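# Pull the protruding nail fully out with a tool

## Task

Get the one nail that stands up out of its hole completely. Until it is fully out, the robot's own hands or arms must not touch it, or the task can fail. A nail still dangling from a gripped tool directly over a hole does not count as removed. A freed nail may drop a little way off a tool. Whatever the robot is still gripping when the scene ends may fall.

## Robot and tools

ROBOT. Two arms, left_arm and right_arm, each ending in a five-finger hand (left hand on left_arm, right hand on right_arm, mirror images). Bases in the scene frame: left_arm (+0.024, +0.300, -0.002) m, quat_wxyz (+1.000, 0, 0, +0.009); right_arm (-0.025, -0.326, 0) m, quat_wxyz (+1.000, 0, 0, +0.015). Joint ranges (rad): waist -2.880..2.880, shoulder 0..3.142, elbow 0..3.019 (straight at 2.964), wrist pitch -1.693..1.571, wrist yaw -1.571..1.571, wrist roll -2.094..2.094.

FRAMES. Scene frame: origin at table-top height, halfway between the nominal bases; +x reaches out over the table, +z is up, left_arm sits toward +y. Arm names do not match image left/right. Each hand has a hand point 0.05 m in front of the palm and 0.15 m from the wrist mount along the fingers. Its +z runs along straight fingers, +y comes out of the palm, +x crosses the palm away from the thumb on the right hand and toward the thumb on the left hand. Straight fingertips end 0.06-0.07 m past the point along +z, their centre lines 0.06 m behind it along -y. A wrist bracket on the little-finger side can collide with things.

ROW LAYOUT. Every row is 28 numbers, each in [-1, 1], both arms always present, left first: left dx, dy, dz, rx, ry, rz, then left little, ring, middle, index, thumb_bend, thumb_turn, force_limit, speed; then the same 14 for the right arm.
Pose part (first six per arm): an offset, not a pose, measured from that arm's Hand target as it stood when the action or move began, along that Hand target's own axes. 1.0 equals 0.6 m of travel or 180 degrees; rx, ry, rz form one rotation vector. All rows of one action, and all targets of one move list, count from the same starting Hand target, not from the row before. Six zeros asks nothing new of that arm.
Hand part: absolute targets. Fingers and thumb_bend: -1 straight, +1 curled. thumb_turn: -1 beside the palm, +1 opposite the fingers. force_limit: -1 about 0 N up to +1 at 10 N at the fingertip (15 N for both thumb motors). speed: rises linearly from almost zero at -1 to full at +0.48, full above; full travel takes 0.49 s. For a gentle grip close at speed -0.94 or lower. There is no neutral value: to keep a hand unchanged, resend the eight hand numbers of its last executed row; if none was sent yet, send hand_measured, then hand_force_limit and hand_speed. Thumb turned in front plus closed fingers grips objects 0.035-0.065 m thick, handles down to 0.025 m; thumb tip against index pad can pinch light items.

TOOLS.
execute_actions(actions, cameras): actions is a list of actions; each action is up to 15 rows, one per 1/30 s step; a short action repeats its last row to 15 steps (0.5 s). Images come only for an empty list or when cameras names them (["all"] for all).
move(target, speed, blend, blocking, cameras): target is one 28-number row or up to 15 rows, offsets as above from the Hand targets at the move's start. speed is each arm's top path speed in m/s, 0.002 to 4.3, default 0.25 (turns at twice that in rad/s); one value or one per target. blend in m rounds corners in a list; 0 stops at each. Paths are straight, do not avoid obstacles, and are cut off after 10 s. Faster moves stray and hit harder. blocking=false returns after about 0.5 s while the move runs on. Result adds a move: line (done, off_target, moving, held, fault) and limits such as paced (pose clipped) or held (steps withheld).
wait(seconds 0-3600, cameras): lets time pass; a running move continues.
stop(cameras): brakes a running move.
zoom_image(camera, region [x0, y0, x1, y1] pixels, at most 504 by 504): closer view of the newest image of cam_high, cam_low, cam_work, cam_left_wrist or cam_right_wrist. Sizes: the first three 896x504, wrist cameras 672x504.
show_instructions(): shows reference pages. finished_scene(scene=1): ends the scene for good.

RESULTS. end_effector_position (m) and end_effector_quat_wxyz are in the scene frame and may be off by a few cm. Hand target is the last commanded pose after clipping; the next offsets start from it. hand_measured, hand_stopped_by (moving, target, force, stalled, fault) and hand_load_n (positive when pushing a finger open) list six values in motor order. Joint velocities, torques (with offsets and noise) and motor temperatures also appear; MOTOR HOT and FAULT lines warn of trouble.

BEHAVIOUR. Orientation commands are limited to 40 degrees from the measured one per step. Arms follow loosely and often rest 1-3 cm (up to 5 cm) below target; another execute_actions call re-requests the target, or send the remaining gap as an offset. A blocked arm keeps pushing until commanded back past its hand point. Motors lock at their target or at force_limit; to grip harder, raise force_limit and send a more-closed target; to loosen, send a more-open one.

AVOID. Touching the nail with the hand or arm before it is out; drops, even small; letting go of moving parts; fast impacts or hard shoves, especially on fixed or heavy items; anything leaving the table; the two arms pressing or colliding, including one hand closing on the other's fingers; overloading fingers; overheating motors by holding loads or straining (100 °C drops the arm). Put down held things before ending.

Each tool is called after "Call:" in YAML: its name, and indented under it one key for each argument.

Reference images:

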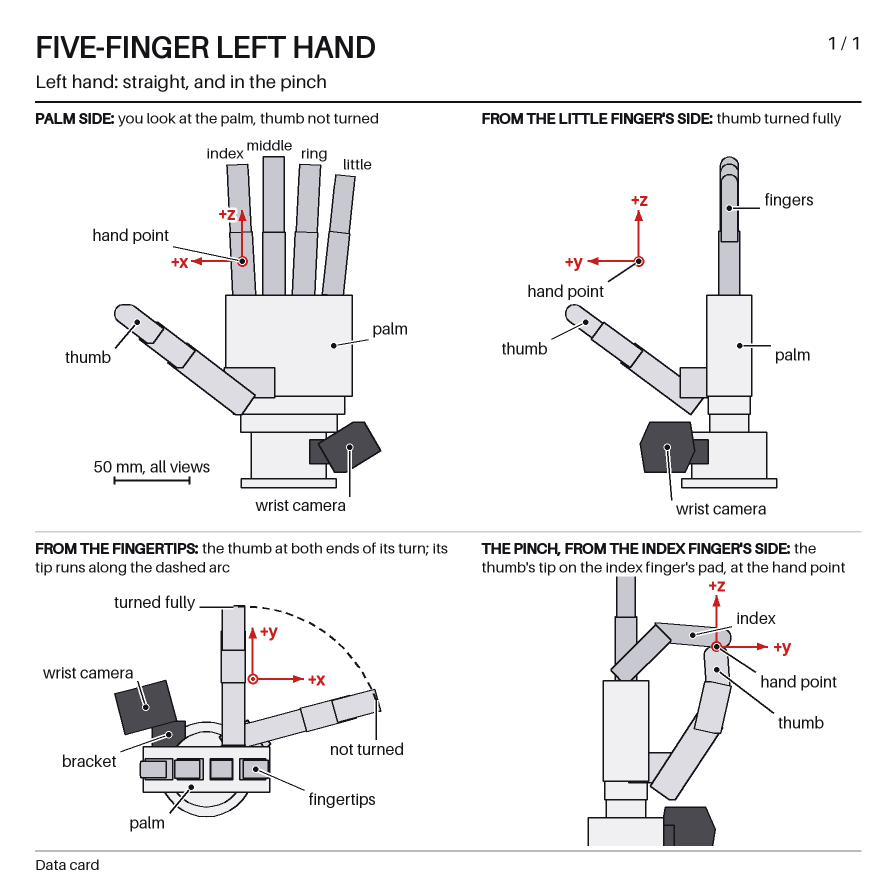

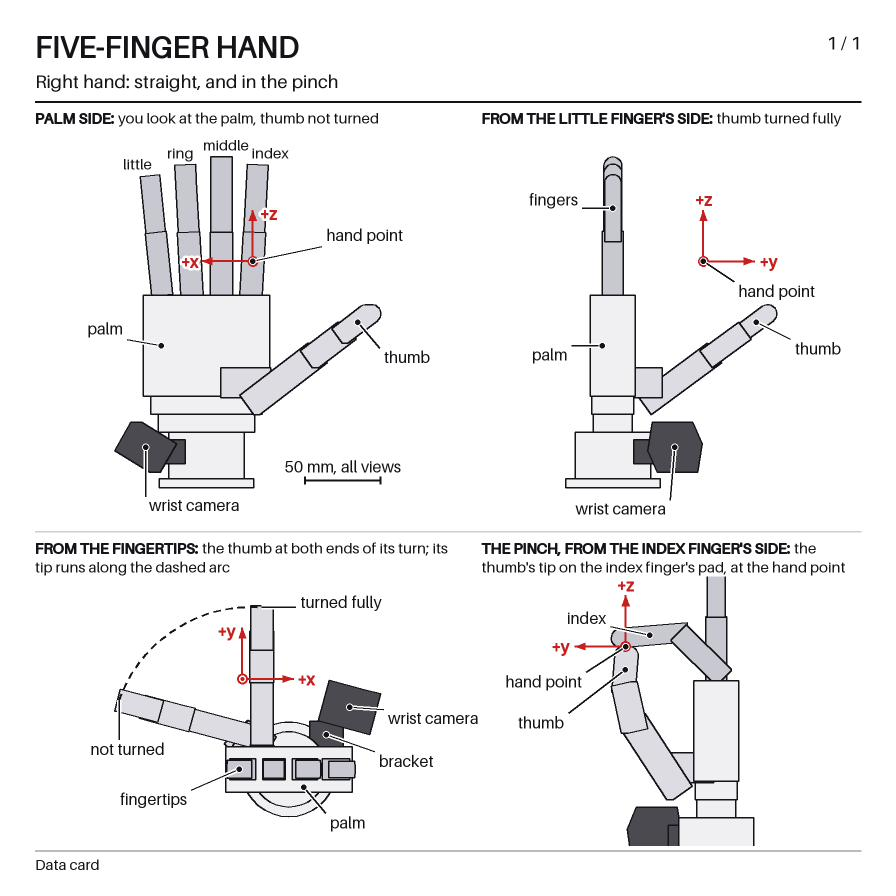

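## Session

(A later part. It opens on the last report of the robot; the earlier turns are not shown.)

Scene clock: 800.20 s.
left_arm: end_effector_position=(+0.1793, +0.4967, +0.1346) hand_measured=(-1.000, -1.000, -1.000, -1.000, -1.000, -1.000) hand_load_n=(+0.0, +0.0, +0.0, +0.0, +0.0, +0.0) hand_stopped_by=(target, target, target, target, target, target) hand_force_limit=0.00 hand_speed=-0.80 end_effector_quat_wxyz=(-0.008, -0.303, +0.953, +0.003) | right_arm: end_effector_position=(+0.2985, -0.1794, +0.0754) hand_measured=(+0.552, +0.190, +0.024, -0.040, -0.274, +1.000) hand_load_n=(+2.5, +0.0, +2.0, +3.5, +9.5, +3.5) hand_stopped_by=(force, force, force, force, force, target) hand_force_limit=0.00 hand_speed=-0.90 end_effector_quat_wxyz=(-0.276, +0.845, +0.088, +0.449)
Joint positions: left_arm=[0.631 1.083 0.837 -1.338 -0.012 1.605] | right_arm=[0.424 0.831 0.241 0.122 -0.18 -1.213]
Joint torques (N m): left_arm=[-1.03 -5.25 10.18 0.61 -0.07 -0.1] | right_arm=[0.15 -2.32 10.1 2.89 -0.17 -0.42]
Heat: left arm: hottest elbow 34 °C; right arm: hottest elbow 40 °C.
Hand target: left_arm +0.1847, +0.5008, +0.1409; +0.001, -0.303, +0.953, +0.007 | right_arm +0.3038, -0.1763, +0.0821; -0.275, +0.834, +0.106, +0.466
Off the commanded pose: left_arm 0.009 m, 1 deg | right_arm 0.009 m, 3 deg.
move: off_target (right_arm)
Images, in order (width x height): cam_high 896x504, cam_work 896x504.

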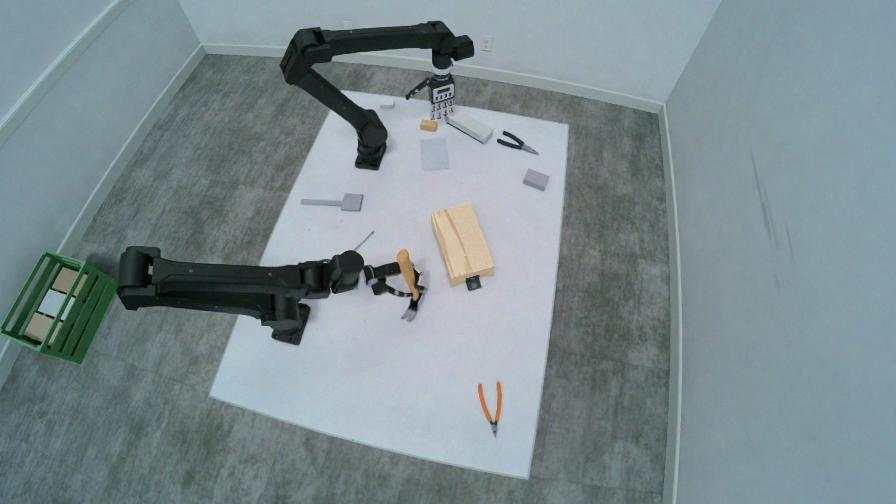

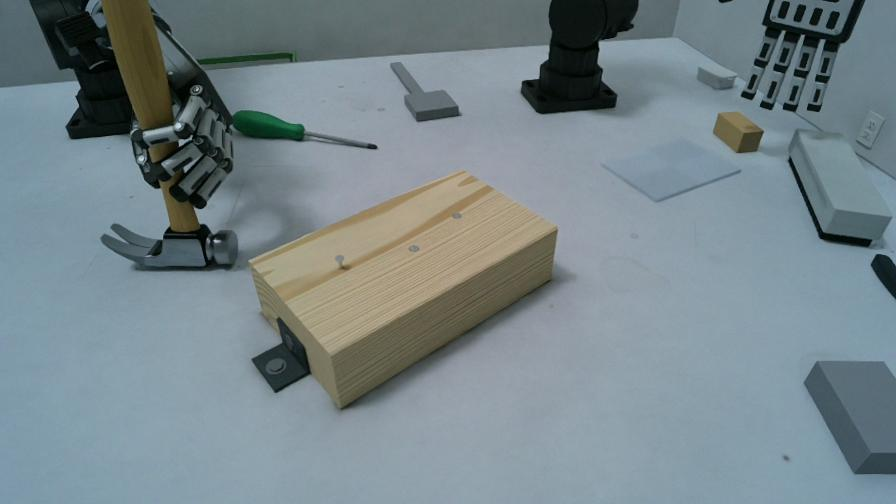

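Call:
move:
  target: [0,0,0,0,0,0,-1,-1,-1,-1,-1,-1,0,-0.8,0,0,0,0,0,0,0.1,0,-0.12,-0.15,-0.42,1,0,-0.85]
  speed: 0.05
  cameras: ["cam_work","cam_high","cam_right_wrist"]

Call:
zoom_image:
  camera: "cam_work"
  region: [40, 140, 280, 290]

Call:
zoom_image:
  camera: "cam_high"
  region: [320, 230, 470, 350]

Scene clock: 821.13 s.
left_arm: end_effector_position=(+0.1793, +0.4967, +0.1346) hand_measured=(-1.000, -1.000, -1.000, -1.000, -1.000, -1.000) hand_load_n=(+0.0, +0.0, +0.0, +0.0, +0.0, +0.0) hand_stopped_by=(target, target, target, target, target, target) hand_force_limit=0.00 hand_speed=-0.80 end_effector_quat_wxyz=(-0.008, -0.303, +0.953, +0.003) | right_arm: end_effector_position=(+0.3027, -0.1785, +0.0809) hand_measured=(+0.100, +0.000, -0.120, -0.150, -0.420, +1.000) hand_load_n=(+0.0, +0.0, +0.0, +0.0, +0.0, +0.0) hand_stopped_by=(target, target, target, target, target, target) hand_force_limit=0.00 hand_speed=-0.85 end_effector_quat_wxyz=(-0.274, +0.839, +0.097, +0.460)
Joint positions: left_arm=[0.631 1.083 0.837 -1.338 -0.012 1.605] | right_arm=[0.424 0.831 0.241 0.143 -0.179 -1.233]
Joint torques (N m): left_arm=[-1.08 -5.25 10.19 0.59 -0.07 -0.07] | right_arm=[0.03 -1.08 10.07 2.25 -0.2 -0.16]
Heat: left arm: hottest elbow 34 °C; right arm: hottest elbow 39 °C.
Hand target: left_arm +0.1847, +0.5008, +0.1409; +0.001, -0.303, +0.953, +0.007 | right_arm +0.3039, -0.1763, +0.0821; -0.275, +0.834, +0.106, +0.466
Off the commanded pose: left_arm 0.009 m, 1 deg | right_arm 0.003 m, 1 deg.
move: done
Images, in order (width x height): cam_high 896x504, cam_work 896x504, cam_right_wrist 672x504.

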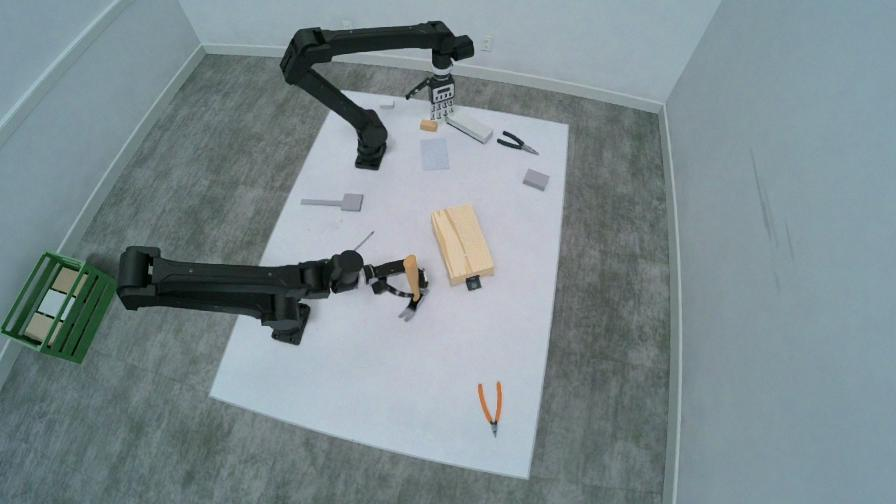

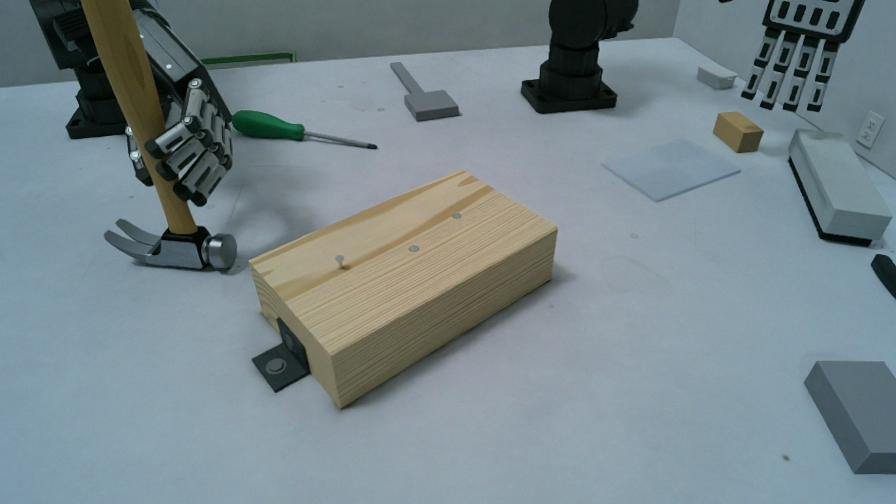

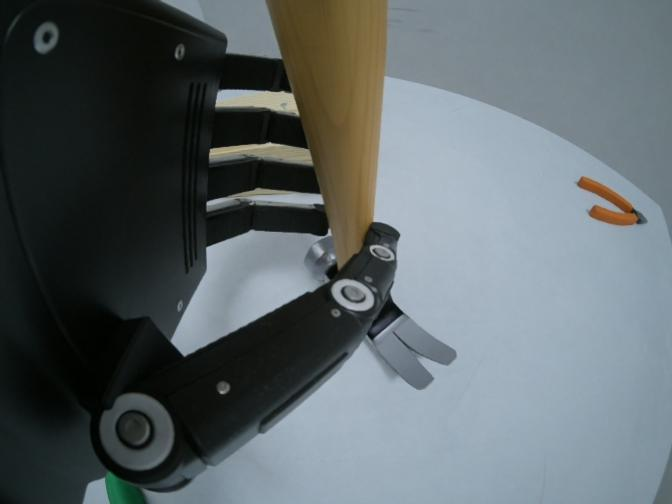

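Scaled by 2.100 from the camera's image (finer frame: 1280x720).

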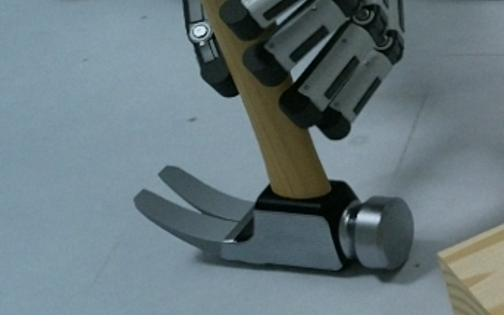

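Scaled by 3.360 from the camera's image (finer frame: 1280x720).

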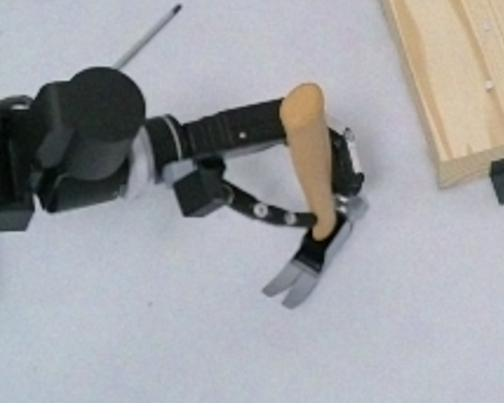

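Call:
move:
  target: [0,0,0,0,0,0,-1,-1,-1,-1,-1,-1,0,-0.8,0.081,0.0038,-0.0335,0.0199,0.0658,-0.0651,0,-0.1,-0.18,-0.2,-0.5,1,0,-0.85]
  speed: 0.05
  cameras: ["cam_work","cam_high","cam_right_wrist"]

Call:
zoom_image:
  camera: "cam_work"
  region: [40, 20, 280, 290]

Call:
zoom_image:
  camera: "cam_high"
  region: [320, 230, 470, 350]

Scene clock: 857.87 s.
left_arm: end_effector_position=(+0.1793, +0.4967, +0.1346) hand_measured=(-1.000, -1.000, -1.000, -1.000, -1.000, -1.000) hand_load_n=(+0.0, -0.5, +0.0, +0.0, +0.0, +0.0) hand_stopped_by=(target, target, target, target, target, target) hand_force_limit=0.00 hand_speed=-0.80 end_effector_quat_wxyz=(-0.008, -0.303, +0.953, +0.003) | right_arm: end_effector_position=(+0.3180, -0.1887, +0.1311) hand_measured=(+0.000, -0.100, -0.180, -0.200, -0.500, +1.000) hand_load_n=(+0.0, +0.0, +0.0, +0.0, +0.0, +0.5) hand_stopped_by=(target, target, target, target, target, target) hand_force_limit=0.00 hand_speed=-0.85 end_effector_quat_wxyz=(-0.266, +0.763, +0.173, +0.563)
Joint positions: left_arm=[0.631 1.083 0.837 -1.338 -0.012 1.605] | right_arm=[0.348 0.731 0.179 0.318 -0.278 -1.417]
Joint torques (N m): left_arm=[-0.79 -5.6 10.26 0.62 -0.07 -0.09] | right_arm=[-1.32 -2.14 9.28 2.15 -0.18 -0.24]
Motor temperatures (°C): left_arm=[26 25 35 24 22 24] | right_arm=[19 24 37 25 22 22]
Heat: left arm: hottest elbow 35 °C; right arm: hottest elbow 37 °C.
Hand target: left_arm +0.1847, +0.5008, +0.1409; +0.001, -0.303, +0.953, +0.007 | right_arm +0.3167, -0.1932, +0.1302; -0.261, +0.758, +0.176, +0.571
Off the commanded pose: left_arm 0.009 m, 1 deg | right_arm 0.005 m, 1 deg.
move: done
Images, in order (width x height): cam_high 896x504, cam_work 896x504, cam_right_wrist 672x504.

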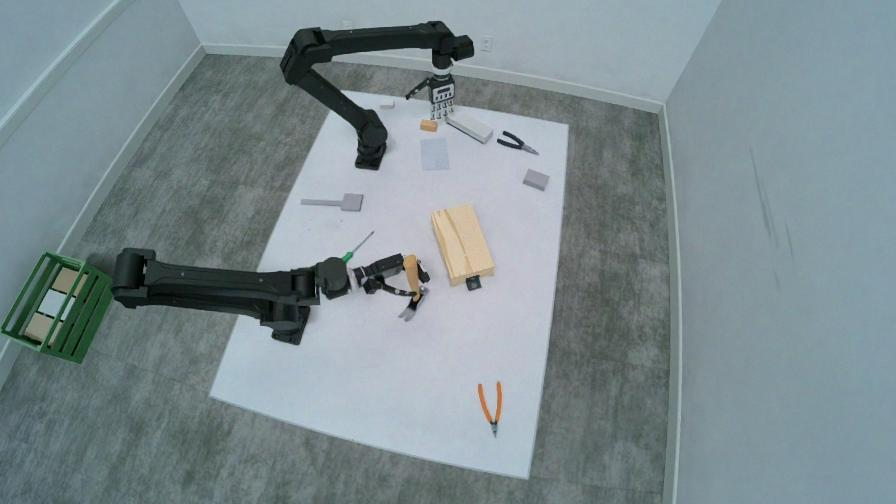

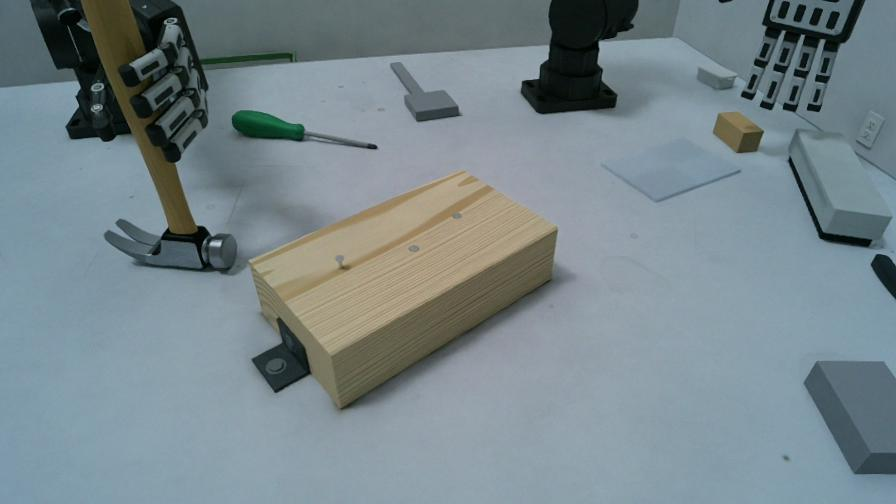

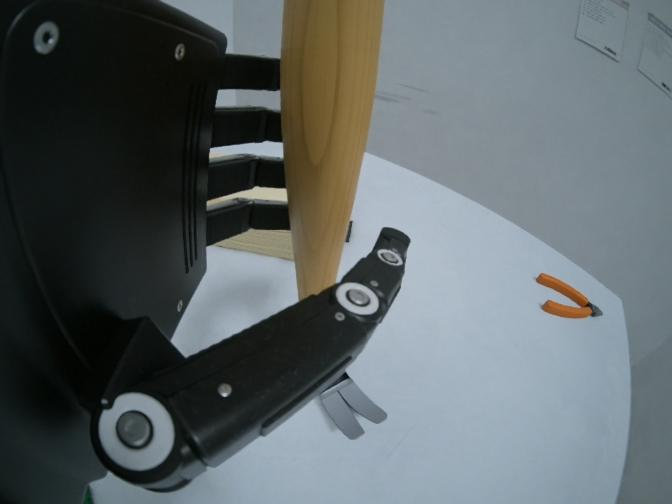

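Scaled by 1.867 from the camera's image (finer frame: 1280x720).

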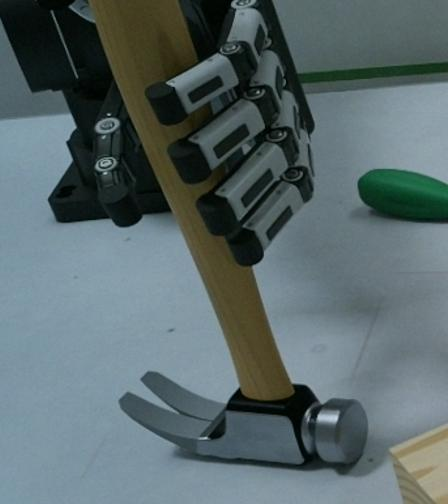

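Scaled by 3.360 from the camera's image (finer frame: 1280x720).

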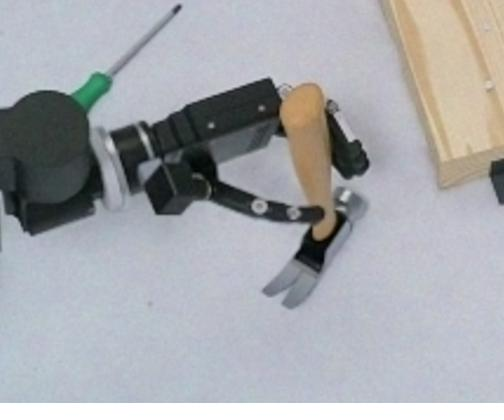

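Call:
move:
  target: [0,0,0,0,0,0,-1,-1,-1,-1,-1,-1,0,-0.8,0.0197,0.0273,-0.0287,-0.1457,0.0816,-0.046,-0.1,-0.15,-0.18,-0.2,-0.45,1,0,-0.85]
  speed: 0.05
  cameras: ["cam_work","cam_high","cam_right_wrist"]

Call:
zoom_image:
  camera: "cam_work"
  region: [40, 20, 280, 290]

Call:
zoom_image:
  camera: "cam_high"
  region: [320, 230, 470, 350]

Scene clock: 896.73 s.
left_arm: end_effector_position=(+0.1793, +0.4967, +0.1346) hand_measured=(-1.000, -1.000, -1.000, -1.000, -1.000, -1.000) hand_load_n=(+0.0, +0.0, +0.0, +0.0, +0.0, +0.0) hand_stopped_by=(target, target, target, target, target, target) hand_force_limit=0.00 hand_speed=-0.80 end_effector_quat_wxyz=(-0.008, -0.303, +0.953, +0.003) | right_arm: end_effector_position=(+0.3191, -0.2170, +0.1444) hand_measured=(-0.100, -0.150, -0.180, -0.200, -0.450, +1.000) hand_load_n=(+0.0, +0.0, +0.0, +0.0, +0.0, +0.0) hand_stopped_by=(target, target, target, target, target, target) hand_force_limit=0.00 hand_speed=-0.85 end_effector_quat_wxyz=(-0.066, +0.705, +0.054, +0.704)
Joint positions: left_arm=[0.631 1.083 0.837 -1.338 -0.012 1.605] | right_arm=[0.728 1.136 0.112 1.025 0.59 -1.555]
Joint torques (N m): left_arm=[-0.91 -5.77 10.19 0.55 -0.07 -0.07] | right_arm=[0.62 -1.73 6.57 2.02 -0.03 -0.19]
Heat: left arm: hottest elbow 35 °C; right arm: hottest elbow 35 °C.
Hand target: left_arm +0.1847, +0.5008, +0.1409; +0.001, -0.303, +0.953, +0.007 | right_arm +0.3160, -0.2170, +0.1420; -0.062, +0.704, +0.061, +0.705
Off the commanded pose: left_arm 0.009 m, 1 deg | right_arm 0.004 m, 1 deg.
move: done
Images, in order (width x height): cam_high 896x504, cam_work 896x504, cam_right_wrist 672x504.

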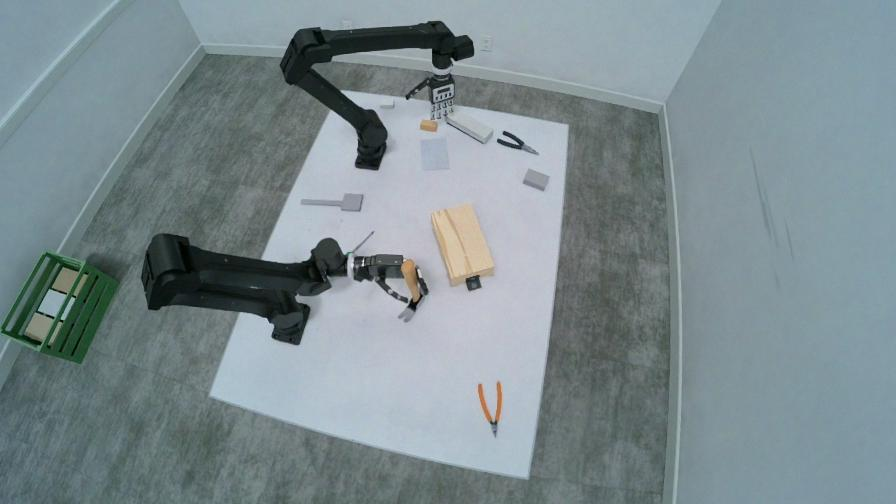

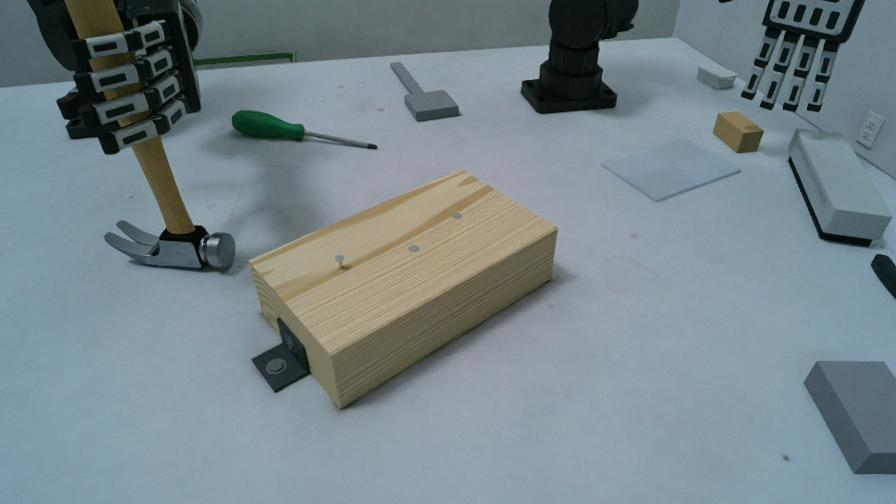

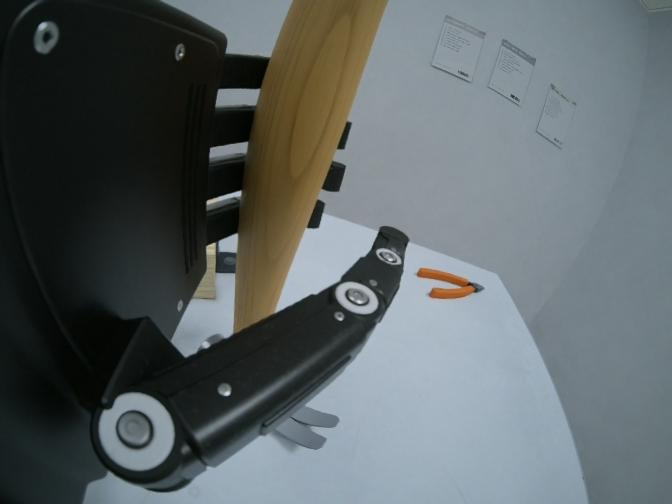

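Scaled by 1.867 from the camera's image (finer frame: 1280x720).

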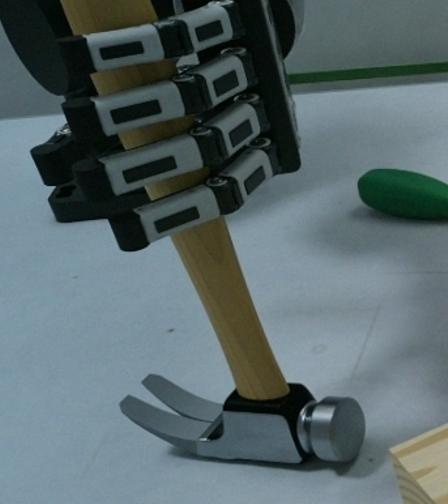

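Scaled by 3.360 from the camera's image (finer frame: 1280x720).

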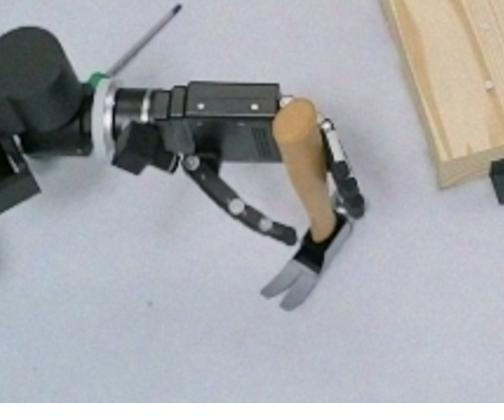

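Call:
move:
  target: [0,0,0,0,0,0,-1,-1,-1,-1,-1,-1,0,-0.8,0.0517,0.0147,-0.0035,-0.1222,0,0,-0.1,-0.15,-0.18,-0.2,-0.45,1,0,-0.85]
  speed: 0.05
  cameras: ["cam_work","cam_high","cam_right_wrist"]

Call:
zoom_image:
  camera: "cam_work"
  region: [40, 0, 280, 290]

Call:
zoom_image:
  camera: "cam_high"
  region: [320, 230, 470, 350]

Scene clock: 917.37 s.
left_arm: end_effector_position=(+0.1793, +0.4967, +0.1346) hand_measured=(-1.000, -1.000, -1.000, -1.000, -1.000, -1.000) hand_load_n=(+0.0, +0.0, +0.0, +0.0, +0.0, +0.0) hand_stopped_by=(target, target, target, target, target, target) hand_force_limit=0.00 hand_speed=-0.80 end_effector_quat_wxyz=(-0.008, -0.303, +0.953, +0.003) | right_arm: end_effector_position=(+0.3089, -0.2367, +0.1652) hand_measured=(-0.100, -0.150, -0.180, -0.200, -0.450, +1.000) hand_load_n=(+0.0, +0.0, +0.0, +0.0, +0.0, +0.0) hand_stopped_by=(target, target, target, target, target, target) hand_force_limit=0.00 hand_speed=-0.85 end_effector_quat_wxyz=(+0.071, +0.704, -0.079, +0.703)
Joint positions: left_arm=[0.631 1.083 0.837 -1.338 -0.012 1.605] | right_arm=[0.847 1.202 0.253 0.944 1.09 -1.555]
Joint torques (N m): left_arm=[-1.03 -5.54 10.17 0.57 -0.06 -0.09] | right_arm=[-0.32 -3.02 11.04 0.55 0.07 -0.21]
Heat: left arm: hottest elbow 35 °C; right arm: hottest elbow 34 °C.
Hand target: left_arm +0.1847, +0.5008, +0.1409; +0.001, -0.303, +0.953, +0.007 | right_arm +0.3155, -0.2260, +0.1730; +0.074, +0.703, -0.074, +0.703
Off the commanded pose: left_arm 0.009 m, 1 deg | right_arm 0.015 m, 1 deg.
move: off_target (right_arm)
Images, in order (width x height): cam_high 896x504, cam_work 896x504, cam_right_wrist 672x504.

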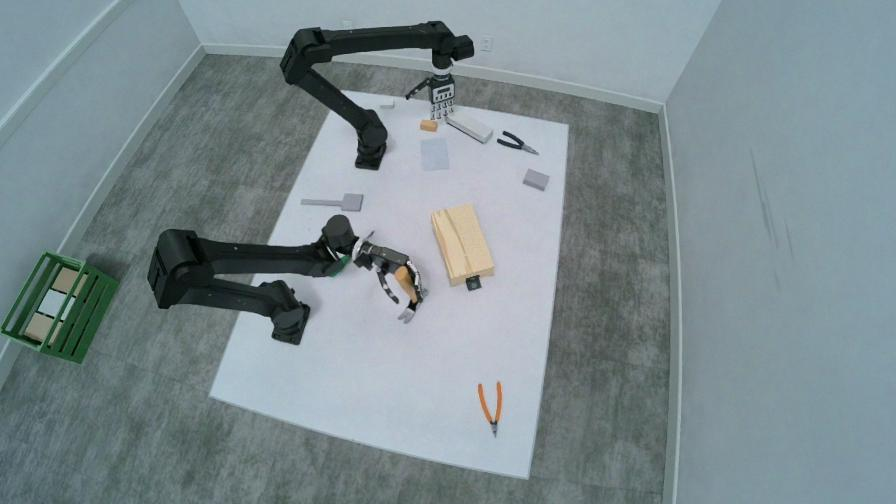

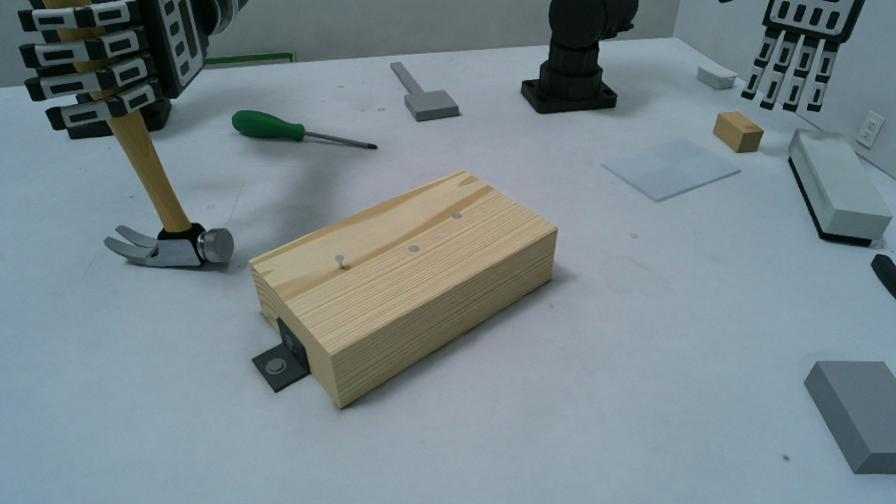

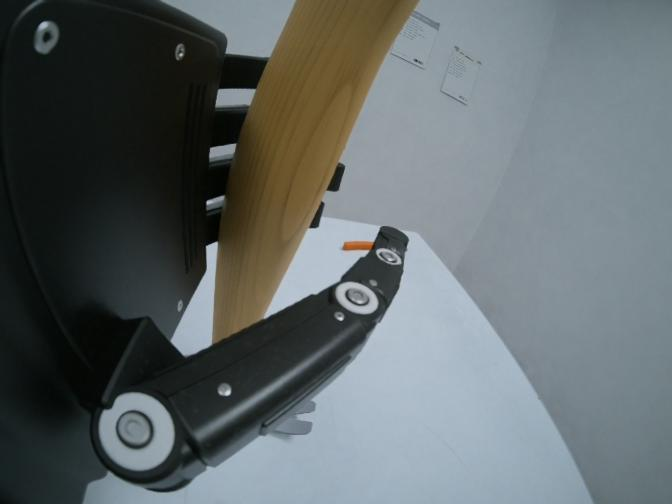

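Scaled by 1.738 from the camera's image (finer frame: 1280x720).

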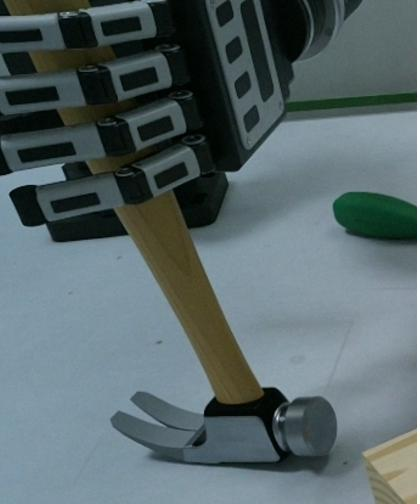

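Scaled by 3.360 from the camera's image (finer frame: 1280x720).

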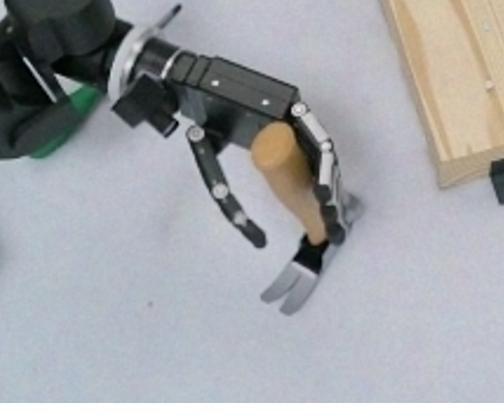

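Call:
move:
  target: [0,0,0,0,0,0,-1,-1,-1,-1,-1,-1,0,-0.8,0,0,0,0,0,0,0.9,0.9,0.9,0.9,-0.1,1,-0.3,-0.8]
  speed: 0.05
  cameras: ["cam_work","cam_high","cam_right_wrist"]

Call:
zoom_image:
  camera: "cam_work"
  region: [0, 0, 280, 290]

Call:
zoom_image:
  camera: "cam_high"
  region: [320, 230, 470, 350]

Scene clock: 927.03 s.
left_arm: end_effector_position=(+0.1793, +0.4967, +0.1346) hand_measured=(-1.000, -1.000, -1.000, -1.000, -1.000, -1.000) hand_load_n=(+0.0, +0.0, +0.0, +0.0, +0.0, +0.0) hand_stopped_by=(target, target, target, target, target, target) hand_force_limit=0.00 hand_speed=-0.80 end_effector_quat_wxyz=(-0.008, -0.303, +0.953, +0.003) | right_arm: end_effector_position=(+0.3089, -0.2365, +0.1657) hand_measured=(+0.900, +0.900, +0.278, +0.298, -0.206, +1.000) hand_load_n=(+0.0, +1.0, +9.0, +3.5, +6.0, +0.0) hand_stopped_by=(target, target, force, force, force, target) hand_force_limit=-0.30 hand_speed=-0.80 end_effector_quat_wxyz=(+0.071, +0.703, -0.079, +0.703)
Joint positions: left_arm=[0.631 1.083 0.837 -1.338 -0.012 1.605] | right_arm=[0.848 1.202 0.254 0.944 1.091 -1.556]
Joint torques (N m): left_arm=[-1.08 -5.66 10.14 0.58 -0.07 -0.09] | right_arm=[-0.21 -3.08 10.85 0.55 0 -0.15]
Heat: left arm: hottest elbow 35 °C; right arm: hottest elbow 33 °C.
Hand target: left_arm +0.1847, +0.5008, +0.1409; +0.001, -0.303, +0.953, +0.007 | right_arm +0.3155, -0.2260, +0.1730; +0.074, +0.703, -0.074, +0.703
Off the commanded pose: left_arm 0.009 m, 1 deg | right_arm 0.014 m, 1 deg.
move: done
Images, in order (width x height): cam_high 896x504, cam_work 896x504, cam_right_wrist 672x504.

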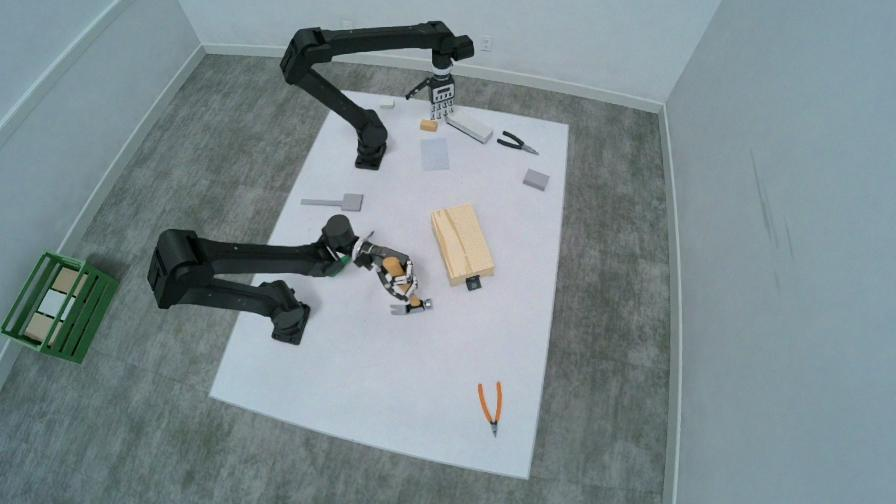

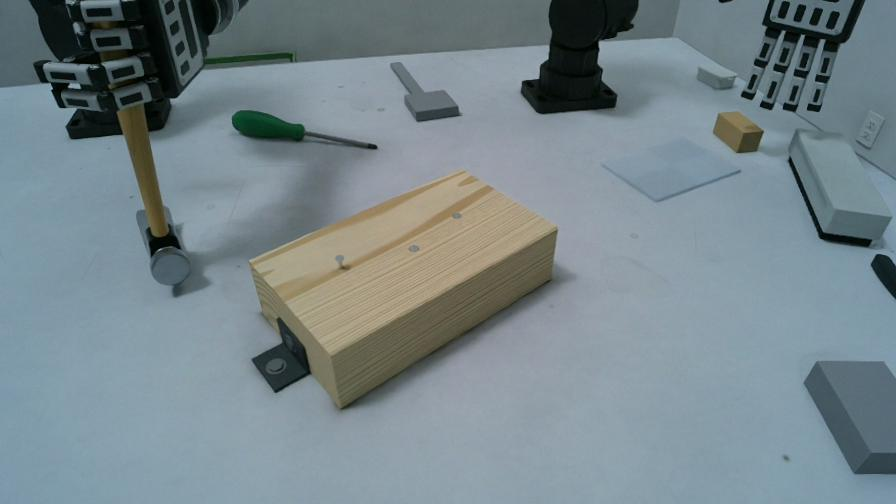

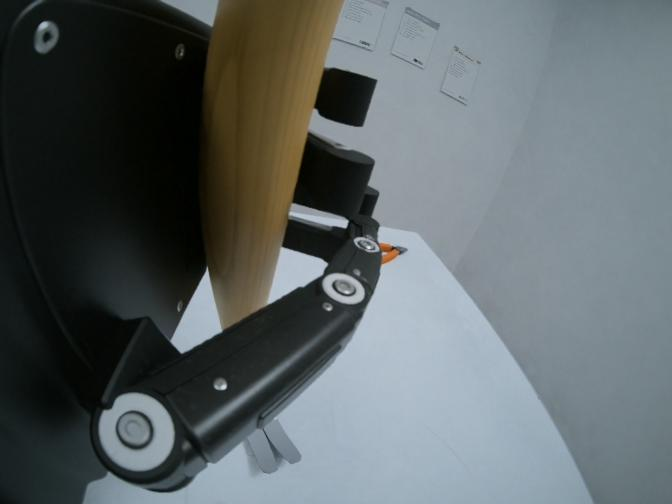

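Scaled by 1.738 from the camera's image (finer frame: 1280x720).

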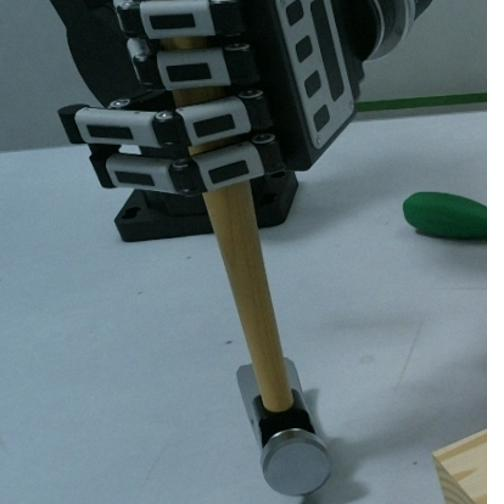

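Scaled by 3.360 from the camera's image (finer frame: 1280x720).

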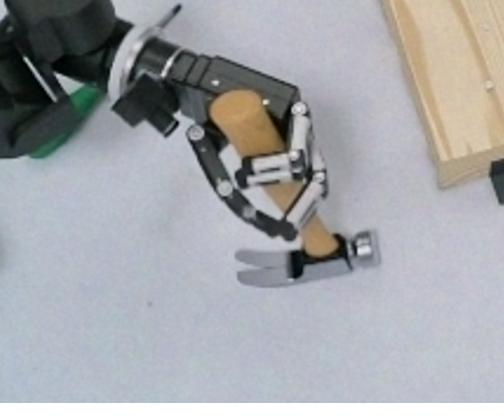

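Call:
move:
  target:
    - [0,0,0,0,0,0,-1,-1,-1,-1,-1,-1,0,-0.8,0.06,0,0,0,0,0,0.9,0.9,0.9,0.9,-0.1,1,-0.3,-0.8]
    - [0,0,0,0,0,0,-1,-1,-1,-1,-1,-1,0,-0.8,0.075,-0.1092,-0.0037,0.428,0,0,0.9,0.9,0.9,0.9,-0.1,1,-0.3,-0.8]
  speed: 0.1
  cameras: ["cam_work","cam_high","cam_right_wrist"]

Call:
zoom_image:
  camera: "cam_work"
  region: [0, 0, 280, 290]

Call:
zoom_image:
  camera: "cam_high"
  region: [320, 230, 470, 350]

Scene clock: 982.00 s.
left_arm: end_effector_position=(+0.1793, +0.4967, +0.1346) hand_measured=(-1.000, -1.000, -1.000, -1.000, -1.000, -1.000) hand_load_n=(+0.0, +0.0, +0.0, +0.0, +0.0, +0.0) hand_stopped_by=(target, target, target, target, target, target) hand_force_limit=0.00 hand_speed=-0.80 end_effector_quat_wxyz=(-0.008, -0.303, +0.953, +0.003) | right_arm: end_effector_position=(+0.3130, -0.1604, +0.1954) hand_measured=(+0.900, +0.900, +0.278, +0.298, -0.206, +1.000) hand_load_n=(+0.5, +0.0, +9.0, +3.5, +6.5, +0.0) hand_stopped_by=(target, target, force, force, force, target) hand_force_limit=-0.30 hand_speed=-0.80 end_effector_quat_wxyz=(-0.391, +0.611, +0.372, +0.580)
Joint positions: left_arm=[0.631 1.083 0.837 -1.338 -0.012 1.605] | right_arm=[0.041 0.837 0.223 0.566 -1.069 -1.567]
Joint torques (N m): left_arm=[-1.08 -6.01 10.18 0.61 -0.06 -0.08] | right_arm=[-1.38 0.09 13.85 1.91 -0.21 -0.11]
Heat: left arm: hottest elbow 35 °C; right arm: hottest elbow 34 °C.
Hand target: left_arm +0.1847, +0.5008, +0.1409; +0.001, -0.303, +0.953, +0.007 | right_arm +0.3270, -0.1615, +0.2180; -0.380, +0.596, +0.380, +0.596
Off the commanded pose: left_arm 0.009 m, 1 deg | right_arm 0.027 m, 3 deg.
move: off_target (right_arm)
Images, in order (width x height): cam_high 896x504, cam_work 896x504, cam_right_wrist 672x504.

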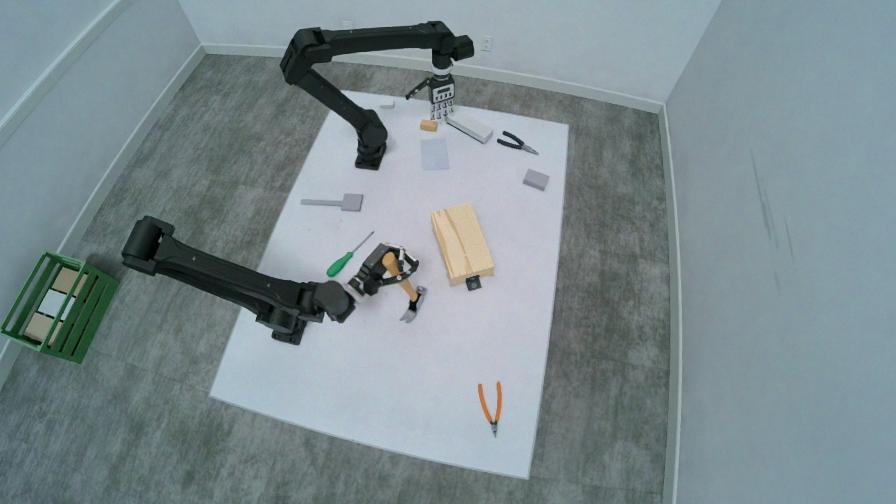

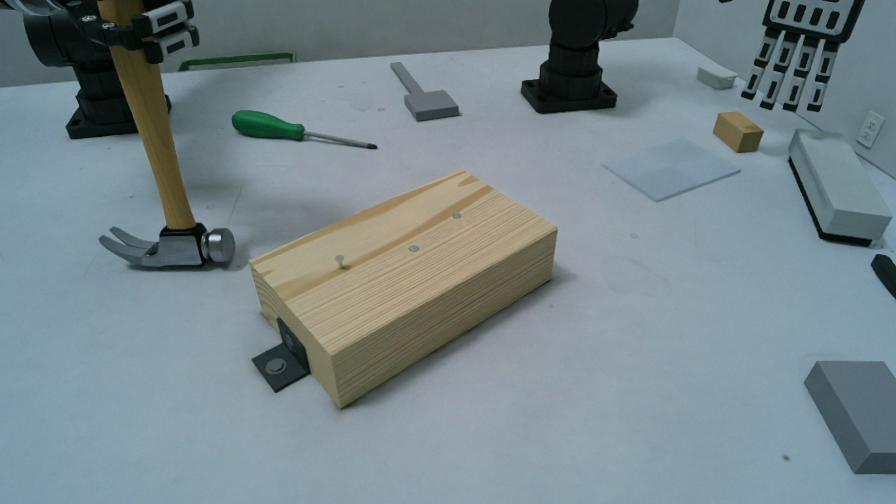

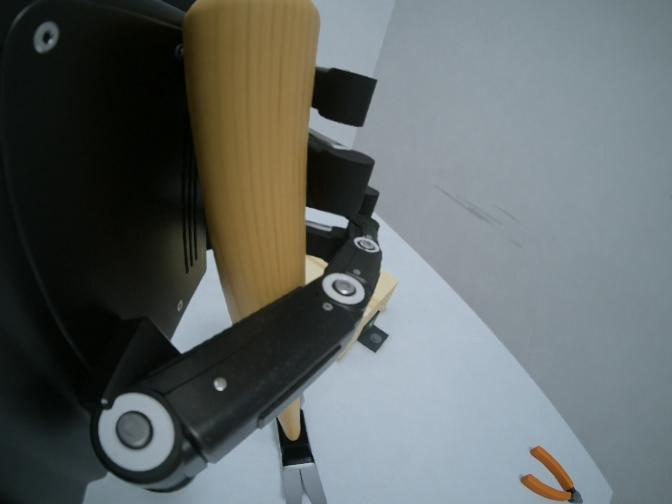

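Scaled by 1.738 from the camera's image (finer frame: 1280x720).

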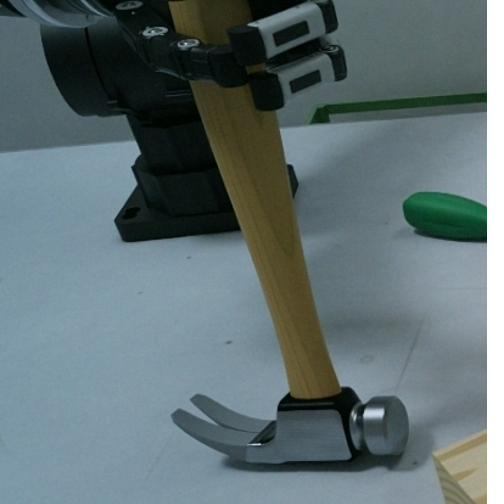

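Scaled by 3.360 from the camera's image (finer frame: 1280x720).

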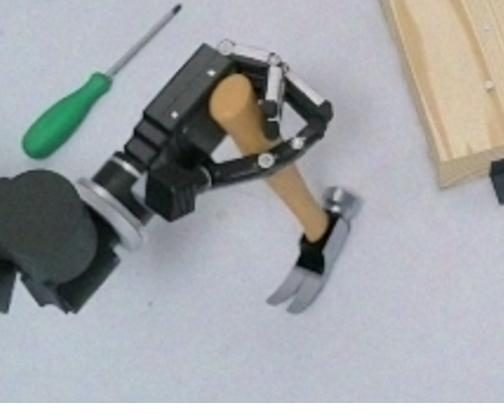

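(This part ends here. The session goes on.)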